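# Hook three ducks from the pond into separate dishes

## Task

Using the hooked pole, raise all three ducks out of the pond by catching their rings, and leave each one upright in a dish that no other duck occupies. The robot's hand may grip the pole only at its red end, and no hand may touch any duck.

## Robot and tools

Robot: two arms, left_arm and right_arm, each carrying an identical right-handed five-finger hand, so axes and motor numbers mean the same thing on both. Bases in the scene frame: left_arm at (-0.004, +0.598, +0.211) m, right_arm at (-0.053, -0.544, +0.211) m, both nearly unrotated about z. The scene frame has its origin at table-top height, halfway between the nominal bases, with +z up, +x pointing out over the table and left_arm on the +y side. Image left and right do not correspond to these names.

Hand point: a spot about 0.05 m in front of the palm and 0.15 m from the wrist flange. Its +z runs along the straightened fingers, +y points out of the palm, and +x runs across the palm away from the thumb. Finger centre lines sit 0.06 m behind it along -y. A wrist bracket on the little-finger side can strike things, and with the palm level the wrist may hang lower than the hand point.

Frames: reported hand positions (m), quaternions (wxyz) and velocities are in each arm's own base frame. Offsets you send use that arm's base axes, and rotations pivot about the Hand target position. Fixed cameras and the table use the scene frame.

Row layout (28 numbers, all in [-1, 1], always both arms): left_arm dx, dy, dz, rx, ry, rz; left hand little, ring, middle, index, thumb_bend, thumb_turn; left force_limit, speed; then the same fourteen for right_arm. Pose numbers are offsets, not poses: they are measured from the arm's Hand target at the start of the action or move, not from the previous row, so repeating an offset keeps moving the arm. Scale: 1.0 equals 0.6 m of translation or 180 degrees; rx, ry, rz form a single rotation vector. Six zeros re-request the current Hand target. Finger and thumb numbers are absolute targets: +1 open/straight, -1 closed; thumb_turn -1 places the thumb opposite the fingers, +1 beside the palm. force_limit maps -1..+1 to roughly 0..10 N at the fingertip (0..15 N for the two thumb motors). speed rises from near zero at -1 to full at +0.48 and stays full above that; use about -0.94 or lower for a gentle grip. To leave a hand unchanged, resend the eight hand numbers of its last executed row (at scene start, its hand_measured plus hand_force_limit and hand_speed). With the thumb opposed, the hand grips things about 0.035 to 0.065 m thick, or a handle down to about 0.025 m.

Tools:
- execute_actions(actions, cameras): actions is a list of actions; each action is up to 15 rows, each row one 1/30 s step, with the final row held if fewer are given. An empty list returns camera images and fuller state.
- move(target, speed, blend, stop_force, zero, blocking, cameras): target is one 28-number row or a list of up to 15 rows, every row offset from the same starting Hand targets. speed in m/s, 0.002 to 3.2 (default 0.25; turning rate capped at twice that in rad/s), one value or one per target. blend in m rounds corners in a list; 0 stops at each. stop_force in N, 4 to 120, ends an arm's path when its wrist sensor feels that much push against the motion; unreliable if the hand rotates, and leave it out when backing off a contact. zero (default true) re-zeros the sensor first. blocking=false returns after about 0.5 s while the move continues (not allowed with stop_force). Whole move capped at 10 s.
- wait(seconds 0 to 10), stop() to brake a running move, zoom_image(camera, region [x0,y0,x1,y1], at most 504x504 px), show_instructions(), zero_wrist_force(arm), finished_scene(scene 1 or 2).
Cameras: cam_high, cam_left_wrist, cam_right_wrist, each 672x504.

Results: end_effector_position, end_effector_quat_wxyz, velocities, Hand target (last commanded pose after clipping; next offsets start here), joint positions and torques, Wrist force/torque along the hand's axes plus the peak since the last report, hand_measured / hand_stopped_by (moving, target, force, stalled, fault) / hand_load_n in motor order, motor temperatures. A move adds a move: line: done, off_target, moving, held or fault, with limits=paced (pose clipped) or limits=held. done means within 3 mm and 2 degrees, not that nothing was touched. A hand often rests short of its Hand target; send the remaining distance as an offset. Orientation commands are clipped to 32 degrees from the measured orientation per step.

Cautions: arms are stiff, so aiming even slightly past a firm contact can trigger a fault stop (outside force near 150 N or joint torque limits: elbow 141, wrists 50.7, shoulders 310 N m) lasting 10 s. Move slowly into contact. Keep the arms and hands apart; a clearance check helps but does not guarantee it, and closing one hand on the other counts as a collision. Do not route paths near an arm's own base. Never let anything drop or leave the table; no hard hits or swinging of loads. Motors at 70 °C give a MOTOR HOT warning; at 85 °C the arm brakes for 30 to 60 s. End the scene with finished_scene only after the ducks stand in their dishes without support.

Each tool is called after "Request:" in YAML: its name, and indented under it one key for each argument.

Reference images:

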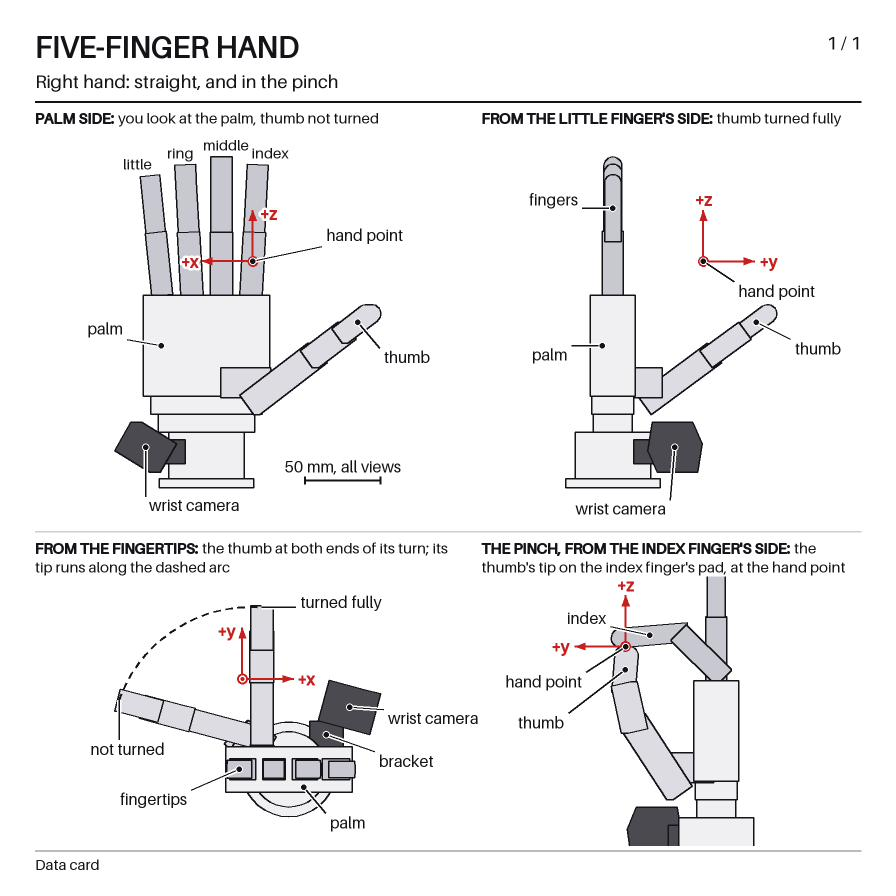

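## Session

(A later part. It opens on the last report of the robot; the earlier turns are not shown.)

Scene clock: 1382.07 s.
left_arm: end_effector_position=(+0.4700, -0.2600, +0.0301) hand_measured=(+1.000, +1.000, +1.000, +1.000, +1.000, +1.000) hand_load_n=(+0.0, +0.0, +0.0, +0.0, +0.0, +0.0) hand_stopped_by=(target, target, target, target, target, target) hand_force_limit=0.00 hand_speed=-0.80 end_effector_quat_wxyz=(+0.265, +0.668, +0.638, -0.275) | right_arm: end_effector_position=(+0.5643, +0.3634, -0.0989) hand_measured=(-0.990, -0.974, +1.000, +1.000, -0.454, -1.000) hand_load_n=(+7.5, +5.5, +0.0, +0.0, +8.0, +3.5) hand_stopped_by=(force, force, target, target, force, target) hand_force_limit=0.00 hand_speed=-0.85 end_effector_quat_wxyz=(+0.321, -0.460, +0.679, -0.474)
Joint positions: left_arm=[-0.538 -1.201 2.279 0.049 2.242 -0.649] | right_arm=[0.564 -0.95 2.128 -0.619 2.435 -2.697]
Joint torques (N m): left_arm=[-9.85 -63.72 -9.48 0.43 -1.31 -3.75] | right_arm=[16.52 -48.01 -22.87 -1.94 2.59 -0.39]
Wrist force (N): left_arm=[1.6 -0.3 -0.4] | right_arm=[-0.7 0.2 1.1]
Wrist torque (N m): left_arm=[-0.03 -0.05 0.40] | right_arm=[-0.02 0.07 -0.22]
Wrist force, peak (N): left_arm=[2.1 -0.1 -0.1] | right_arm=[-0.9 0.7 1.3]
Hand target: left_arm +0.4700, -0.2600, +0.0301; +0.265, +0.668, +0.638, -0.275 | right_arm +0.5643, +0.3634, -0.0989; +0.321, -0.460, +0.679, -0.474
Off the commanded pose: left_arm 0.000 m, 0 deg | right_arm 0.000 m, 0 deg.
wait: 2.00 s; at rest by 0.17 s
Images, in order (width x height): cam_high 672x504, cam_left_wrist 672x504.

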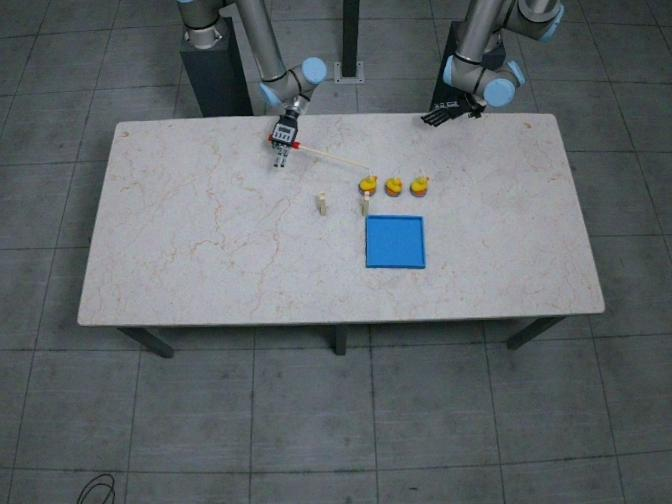

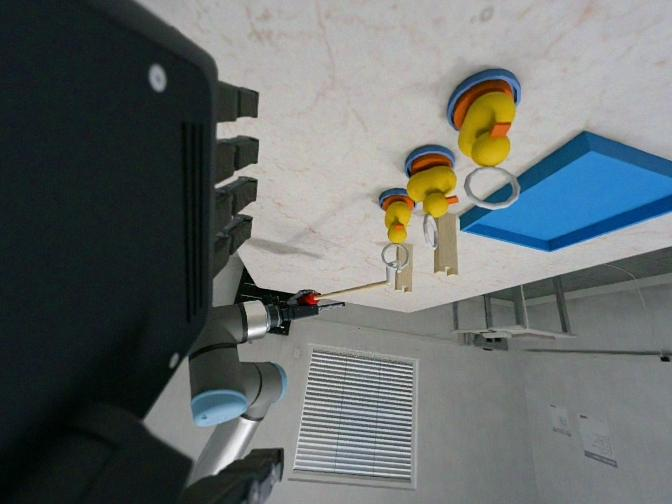

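Request:
move:
  target: [0,0,0,0,0,0,1,1,1,1,1,1,0,-0.8,0,0,-0.0267,0,0,0,-1,-0.985,1,1,-0.98,-1,0.0,-0.85]
  speed: 0.012

Request:
wait:
  seconds: 0.5
  cameras: ["cam_high", "cam_left_wrist"]

Request:
zoom_image:
  camera: "cam_left_wrist"
  region: [370, 175, 430, 235]

Request:
zoom_image:
  camera: "cam_left_wrist"
  region: [370, 220, 430, 300]

Request:
zoom_image:
  camera: "cam_high"
  region: [352, 163, 382, 193]

Scene clock: 1391.70 s.
left_arm: end_effector_position=(+0.4700, -0.2600, +0.0301) hand_measured=(+1.000, +1.000, +1.000, +1.000, +1.000, +1.000) hand_load_n=(+0.0, +0.0, +0.0, -0.5, +0.0, +0.0) hand_stopped_by=(target, target, target, target, target, target) hand_force_limit=0.00 hand_speed=-0.80 end_effector_quat_wxyz=(+0.265, +0.668, +0.638, -0.275) | right_arm: end_effector_position=(+0.5643, +0.3634, -0.1147) hand_measured=(-0.990, -0.974, +1.000, +1.000, -0.454, -1.000) hand_load_n=(+7.5, +5.5, +0.0, +0.0, +8.0, +3.5) hand_stopped_by=(force, force, target, target, force, target) hand_force_limit=0.00 hand_speed=-0.85 end_effector_quat_wxyz=(+0.321, -0.459, +0.679, -0.474)
Joint positions: left_arm=[-0.538 -1.201 2.279 0.049 2.242 -0.649] | right_arm=[0.564 -0.922 2.126 -0.645 2.435 -2.697]
Joint torques (N m): left_arm=[-10.59 -65.13 -9.92 0.3 -1.13 -3.9] | right_arm=[17.36 -51.7 -21.38 -0.45 1.98 1.8]
Wrist force (N): left_arm=[1.6 -0.4 -0.3] | right_arm=[-0.9 0.6 1.1]
Wrist torque (N m): left_arm=[-0.03 -0.04 0.40] | right_arm=[0.03 0.10 -0.22]
Wrist force, peak (N): left_arm=[2.1 -0.3 -0.5] | right_arm=[-1.0 0.3 1.4]
Hand target: left_arm +0.4700, -0.2600, +0.0301; +0.265, +0.668, +0.638, -0.275 | right_arm +0.5643, +0.3634, -0.1149; +0.321, -0.460, +0.679, -0.474
Off the commanded pose: left_arm 0.000 m, 0 deg | right_arm 0.000 m, 0 deg.
move: done

Scene clock: 1392.20 s.
left_arm: end_effector_position=(+0.4700, -0.2600, +0.0301) hand_measured=(+1.000, +1.000, +1.000, +1.000, +1.000, +1.000) hand_load_n=(+0.0, -0.5, +0.0, +0.0, +0.0, +0.0) hand_stopped_by=(target, target, target, target, target, target) hand_force_limit=0.00 hand_speed=-0.80 end_effector_quat_wxyz=(+0.265, +0.668, +0.638, -0.275) | right_arm: end_effector_position=(+0.5643, +0.3634, -0.1149) hand_measured=(-0.990, -0.974, +1.000, +1.000, -0.454, -1.000) hand_load_n=(+7.5, +5.5, +0.0, +0.0, +8.5, +3.5) hand_stopped_by=(force, force, target, target, force, target) hand_force_limit=0.00 hand_speed=-0.85 end_effector_quat_wxyz=(+0.321, -0.459, +0.679, -0.474)
Joint positions: left_arm=[-0.538 -1.201 2.279 0.049 2.242 -0.649] | right_arm=[0.564 -0.922 2.126 -0.645 2.435 -2.697]
Joint torques (N m): left_arm=[-10.55 -63.24 -9.56 0.43 -0.96 -3.31] | right_arm=[17.38 -48.54 -21.84 -1.63 2.02 0.48]
Wrist force (N): left_arm=[1.8 0.0 -0.4] | right_arm=[-1.0 0.5 1.3]
Wrist torque (N m): left_arm=[0.04 -0.06 0.42] | right_arm=[-0.01 0.11 -0.23]
Wrist force, peak (N): left_arm=[1.9 -0.2 -0.4] | right_arm=[-0.9 0.6 1.3]
Hand target: left_arm +0.4700, -0.2600, +0.0301; +0.265, +0.668, +0.638, -0.275 | right_arm +0.5643, +0.3634, -0.1149; +0.321, -0.460, +0.679, -0.474
Off the commanded pose: left_arm 0.000 m, 0 deg | right_arm 0.000 m, 0 deg.
wait: 0.50 s; at rest by 0.17 s
Images, in order (width x height): cam_high 672x504, cam_left_wrist 672x504.

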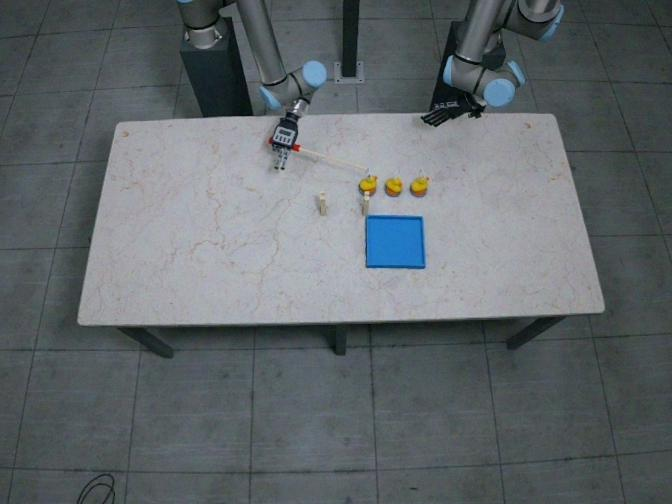

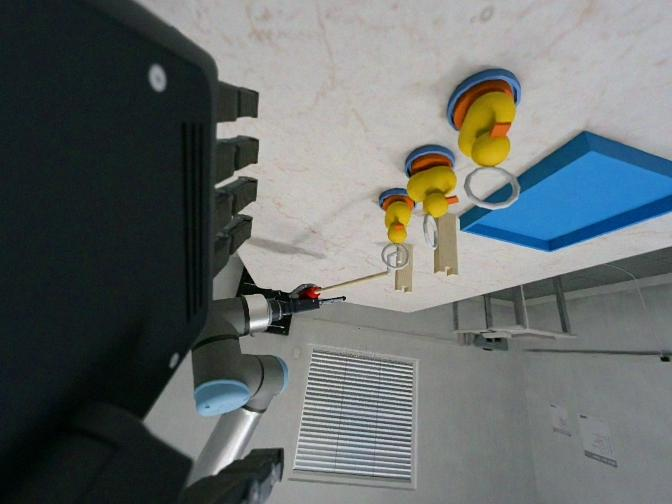

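Scaled by 8.400 from the camera's 672x504 image, which has a finer 960x720 frame.

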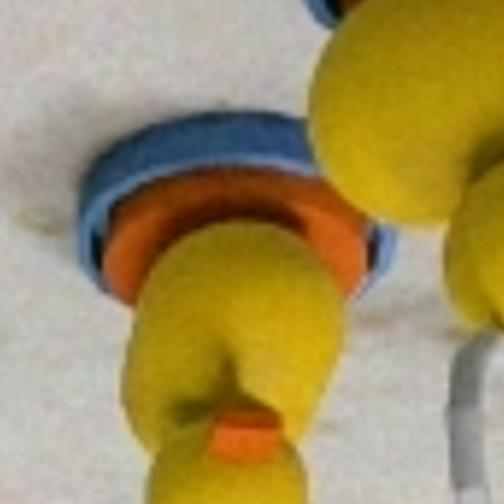

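Scaled by 6.300 from the camera's 672x504 image, which has a finer 960x720 frame.

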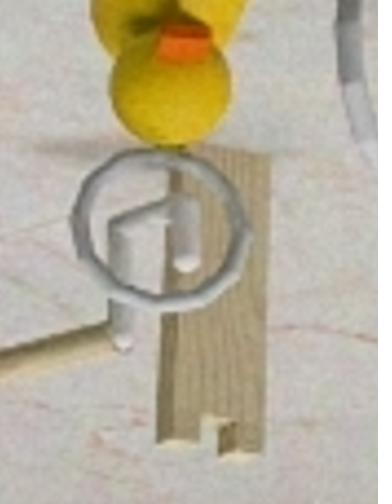

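Scaled by 16.800 from the camera's 672x504 image, which has a finer 960x720 frame.

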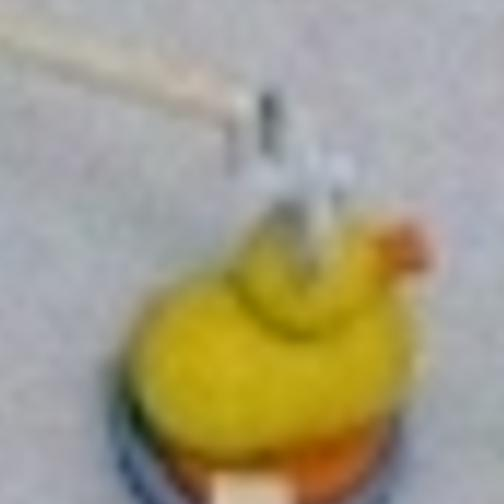

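Request:
move:
  target:
    - [0,0,0,0,0,0,1,1,1,1,1,1,0,-0.8,0,0,-0.0025,0,0,0,-1,-0.985,1,1,-0.98,-1,0.0,-0.85]
    - [0,0,0,0,0,0,1,1,1,1,1,1,0,-0.8,-0.0358,-0.0933,-0.0025,0,0,0,-1,-0.985,1,1,-0.98,-1,0.0,-0.85]
  speed: 0.03
  cameras: ["cam_high", "cam_left_wrist"]

Request:
zoom_image:
  camera: "cam_left_wrist"
  region: [360, 180, 430, 290]

Request:
zoom_image:
  camera: "cam_high"
  region: [340, 158, 380, 198]

Scene clock: 1406.23 s.
left_arm: end_effector_position=(+0.4700, -0.2600, +0.0301) hand_measured=(+1.000, +1.000, +1.000, +1.000, +1.000, +1.000) hand_load_n=(+0.0, +0.0, +0.0, -0.5, +0.0, +0.0) hand_stopped_by=(target, target, target, target, target, target) hand_force_limit=0.00 hand_speed=-0.80 end_effector_quat_wxyz=(+0.265, +0.668, +0.638, -0.275) | right_arm: end_effector_position=(+0.5428, +0.3076, -0.1164) hand_measured=(-0.990, -0.974, +1.000, +1.000, -0.454, -1.000) hand_load_n=(+7.5, +5.5, +0.0, -0.5, +8.0, +3.0) hand_stopped_by=(force, force, target, target, force, target) hand_force_limit=0.00 hand_speed=-0.85 end_effector_quat_wxyz=(+0.321, -0.459, +0.679, -0.474)
Joint positions: left_arm=[-0.538 -1.201 2.279 0.049 2.242 -0.649] | right_arm=[0.486 -0.965 2.249 -0.768 2.368 -2.757]
Joint torques (N m): left_arm=[-8.43 -63.57 -9.12 0.28 -1.26 -3.55] | right_arm=[-18.48 -65.46 -0.86 -1.36 -1.36 -2.24]
Wrist force (N): left_arm=[1.9 0.0 -0.2] | right_arm=[-0.9 0.9 1.2]
Wrist torque (N m): left_arm=[0.02 -0.09 0.43] | right_arm=[0.06 0.10 -0.11]
Wrist force, peak (N): left_arm=[2.1 -0.3 -0.5] | right_arm=[-0.8 0.5 1.7]
Hand target: left_arm +0.4700, -0.2600, +0.0301; +0.265, +0.668, +0.638, -0.275 | right_arm +0.5428, +0.3074, -0.1164; +0.321, -0.460, +0.679, -0.474
Off the commanded pose: left_arm 0.000 m, 0 deg | right_arm 0.000 m, 0 deg.
move: done
Images, in order (width x height): cam_high 672x504, cam_left_wrist 672x504.

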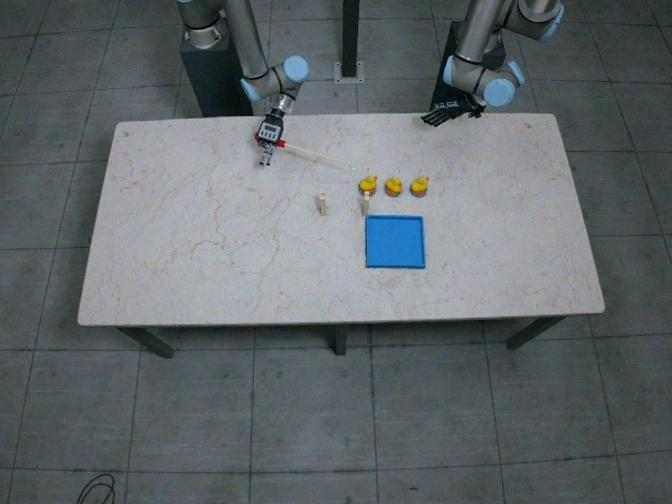

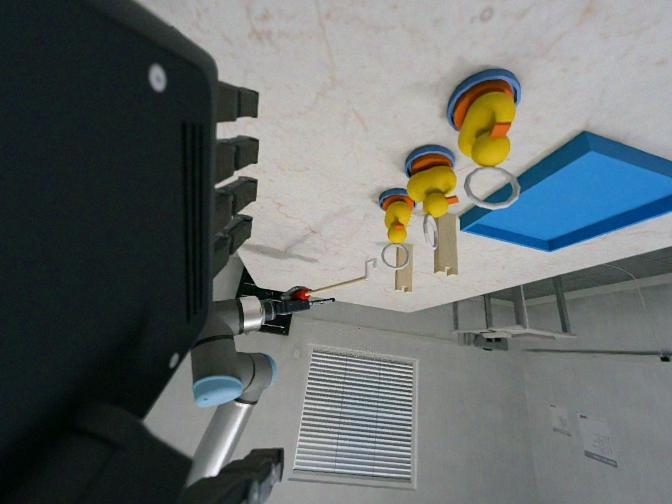

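Scaled by 4.582 from the camera's 672x504 image, which has a finer 960x720 frame.

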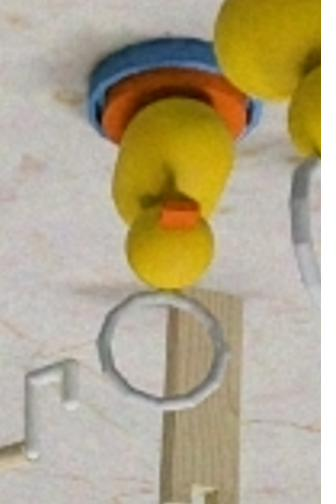

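Scaled by 12.600 from the camera's 672x504 image, which has a finer 960x720 frame.

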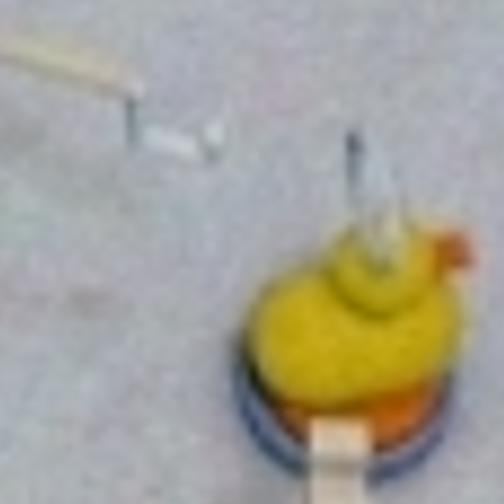

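Request:
move:
  target: [0,0,0,0,0,0,1,1,1,1,1,1,0,-0.8,-0.02,-0.08,0.17,0,0,0,-1,-0.985,1,1,-0.98,-1,0.0,-0.85]
  speed: 0.12
  cameras: ["cam_high", "cam_left_wrist"]

Request:
zoom_image:
  camera: "cam_left_wrist"
  region: [370, 55, 530, 215]

Request:
zoom_image:
  camera: "cam_left_wrist"
  region: [370, 175, 430, 235]

Request:
zoom_image:
  camera: "cam_high"
  region: [350, 160, 440, 205]

Scene clock: 1414.73 s.
left_arm: end_effector_position=(+0.4700, -0.2600, +0.0301) hand_measured=(+1.000, +1.000, +1.000, +1.000, +1.000, +1.000) hand_load_n=(+0.0, +0.0, +0.0, +0.5, +0.0, +0.0) hand_stopped_by=(target, target, target, target, target, target) hand_force_limit=0.00 hand_speed=-0.80 end_effector_quat_wxyz=(+0.265, +0.668, +0.638, -0.275) | right_arm: end_effector_position=(+0.5308, +0.2595, -0.0146) hand_measured=(-0.990, -0.974, +1.000, +1.000, -0.454, -1.000) hand_load_n=(+7.5, +5.5, +0.0, +0.0, +8.0, +3.5) hand_stopped_by=(force, force, target, target, force, target) hand_force_limit=0.00 hand_speed=-0.85 end_effector_quat_wxyz=(+0.321, -0.459, +0.679, -0.474)
Joint positions: left_arm=[-0.538 -1.201 2.279 0.049 2.242 -0.649] | right_arm=[0.396 -1.218 2.341 -0.648 2.289 -2.815]
Joint torques (N m): left_arm=[-8.95 -63.49 -9.78 0.05 -0.92 -3.66] | right_arm=[-19.64 -58.24 -6.13 4.69 -0.28 -2.89]
Wrist force (N): left_arm=[1.7 0.1 -0.2] | right_arm=[-1.3 -0.1 0.7]
Wrist torque (N m): left_arm=[0.03 -0.06 0.42] | right_arm=[-0.03 0.20 -0.13]
Wrist force, peak (N): left_arm=[2.1 0.0 -0.4] | right_arm=[-1.3 0.7 1.4]
Hand target: left_arm +0.4700, -0.2600, +0.0301; +0.265, +0.668, +0.638, -0.275 | right_arm +0.5308, +0.2594, -0.0144; +0.321, -0.460, +0.679, -0.474
Off the commanded pose: left_arm 0.000 m, 0 deg | right_arm 0.000 m, 0 deg.
move: done
Images, in order (width x height): cam_high 672x504, cam_left_wrist 672x504.

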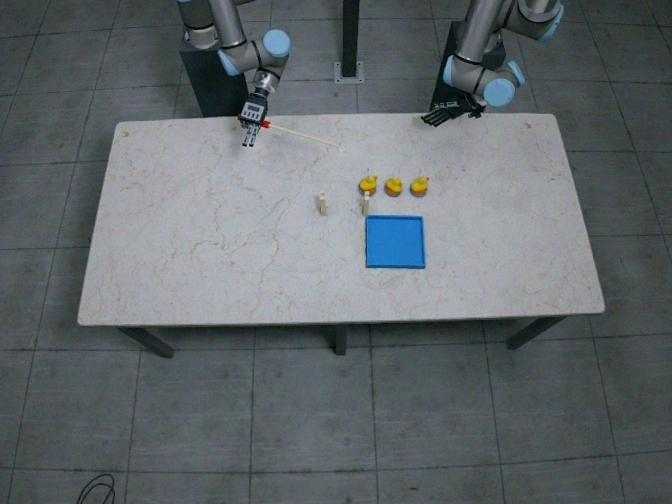

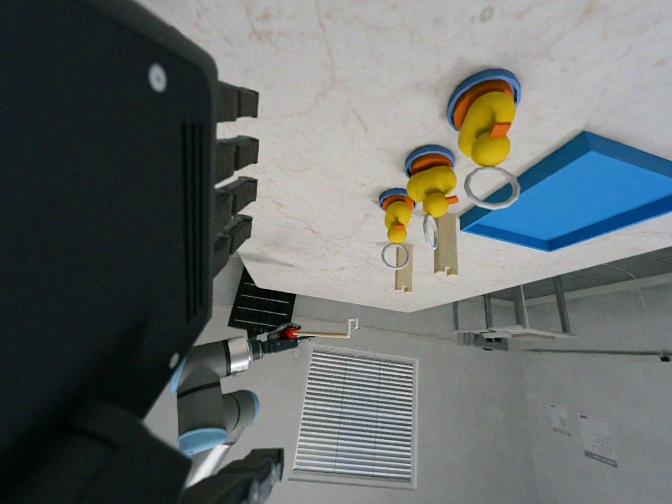

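Scaled by 3.150 from the camera's 672x504 image, which has a finer 960x720 frame.

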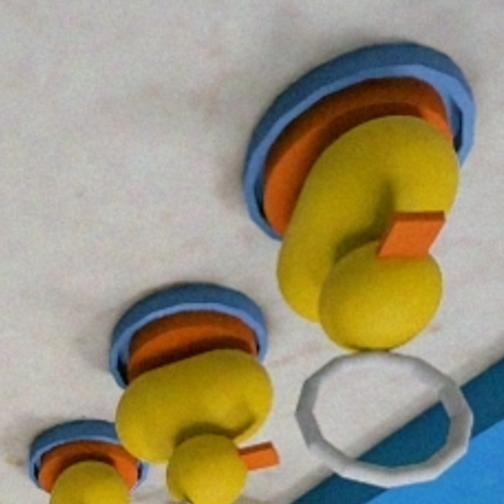

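Scaled by 8.400 from the camera's 672x504 image, which has a finer 960x720 frame.

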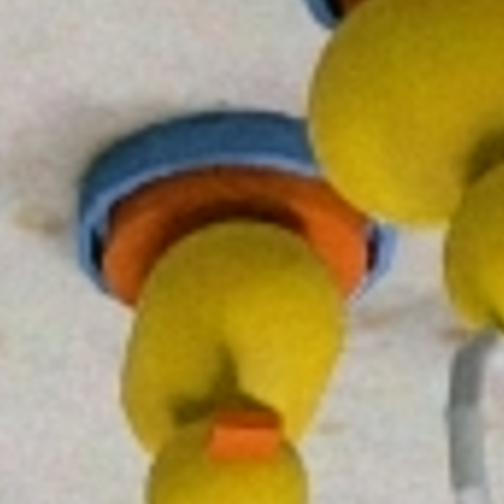

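Scaled by 5.600 from the camera's 672x504 image, which has a finer 960x720 frame.

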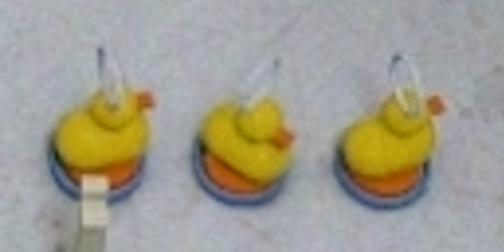

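All three ducks now stand in their own dishes, and the hook is clear of their rings.

Request:
finished_scene:
  scene: 2

The scene is finished: the task was done.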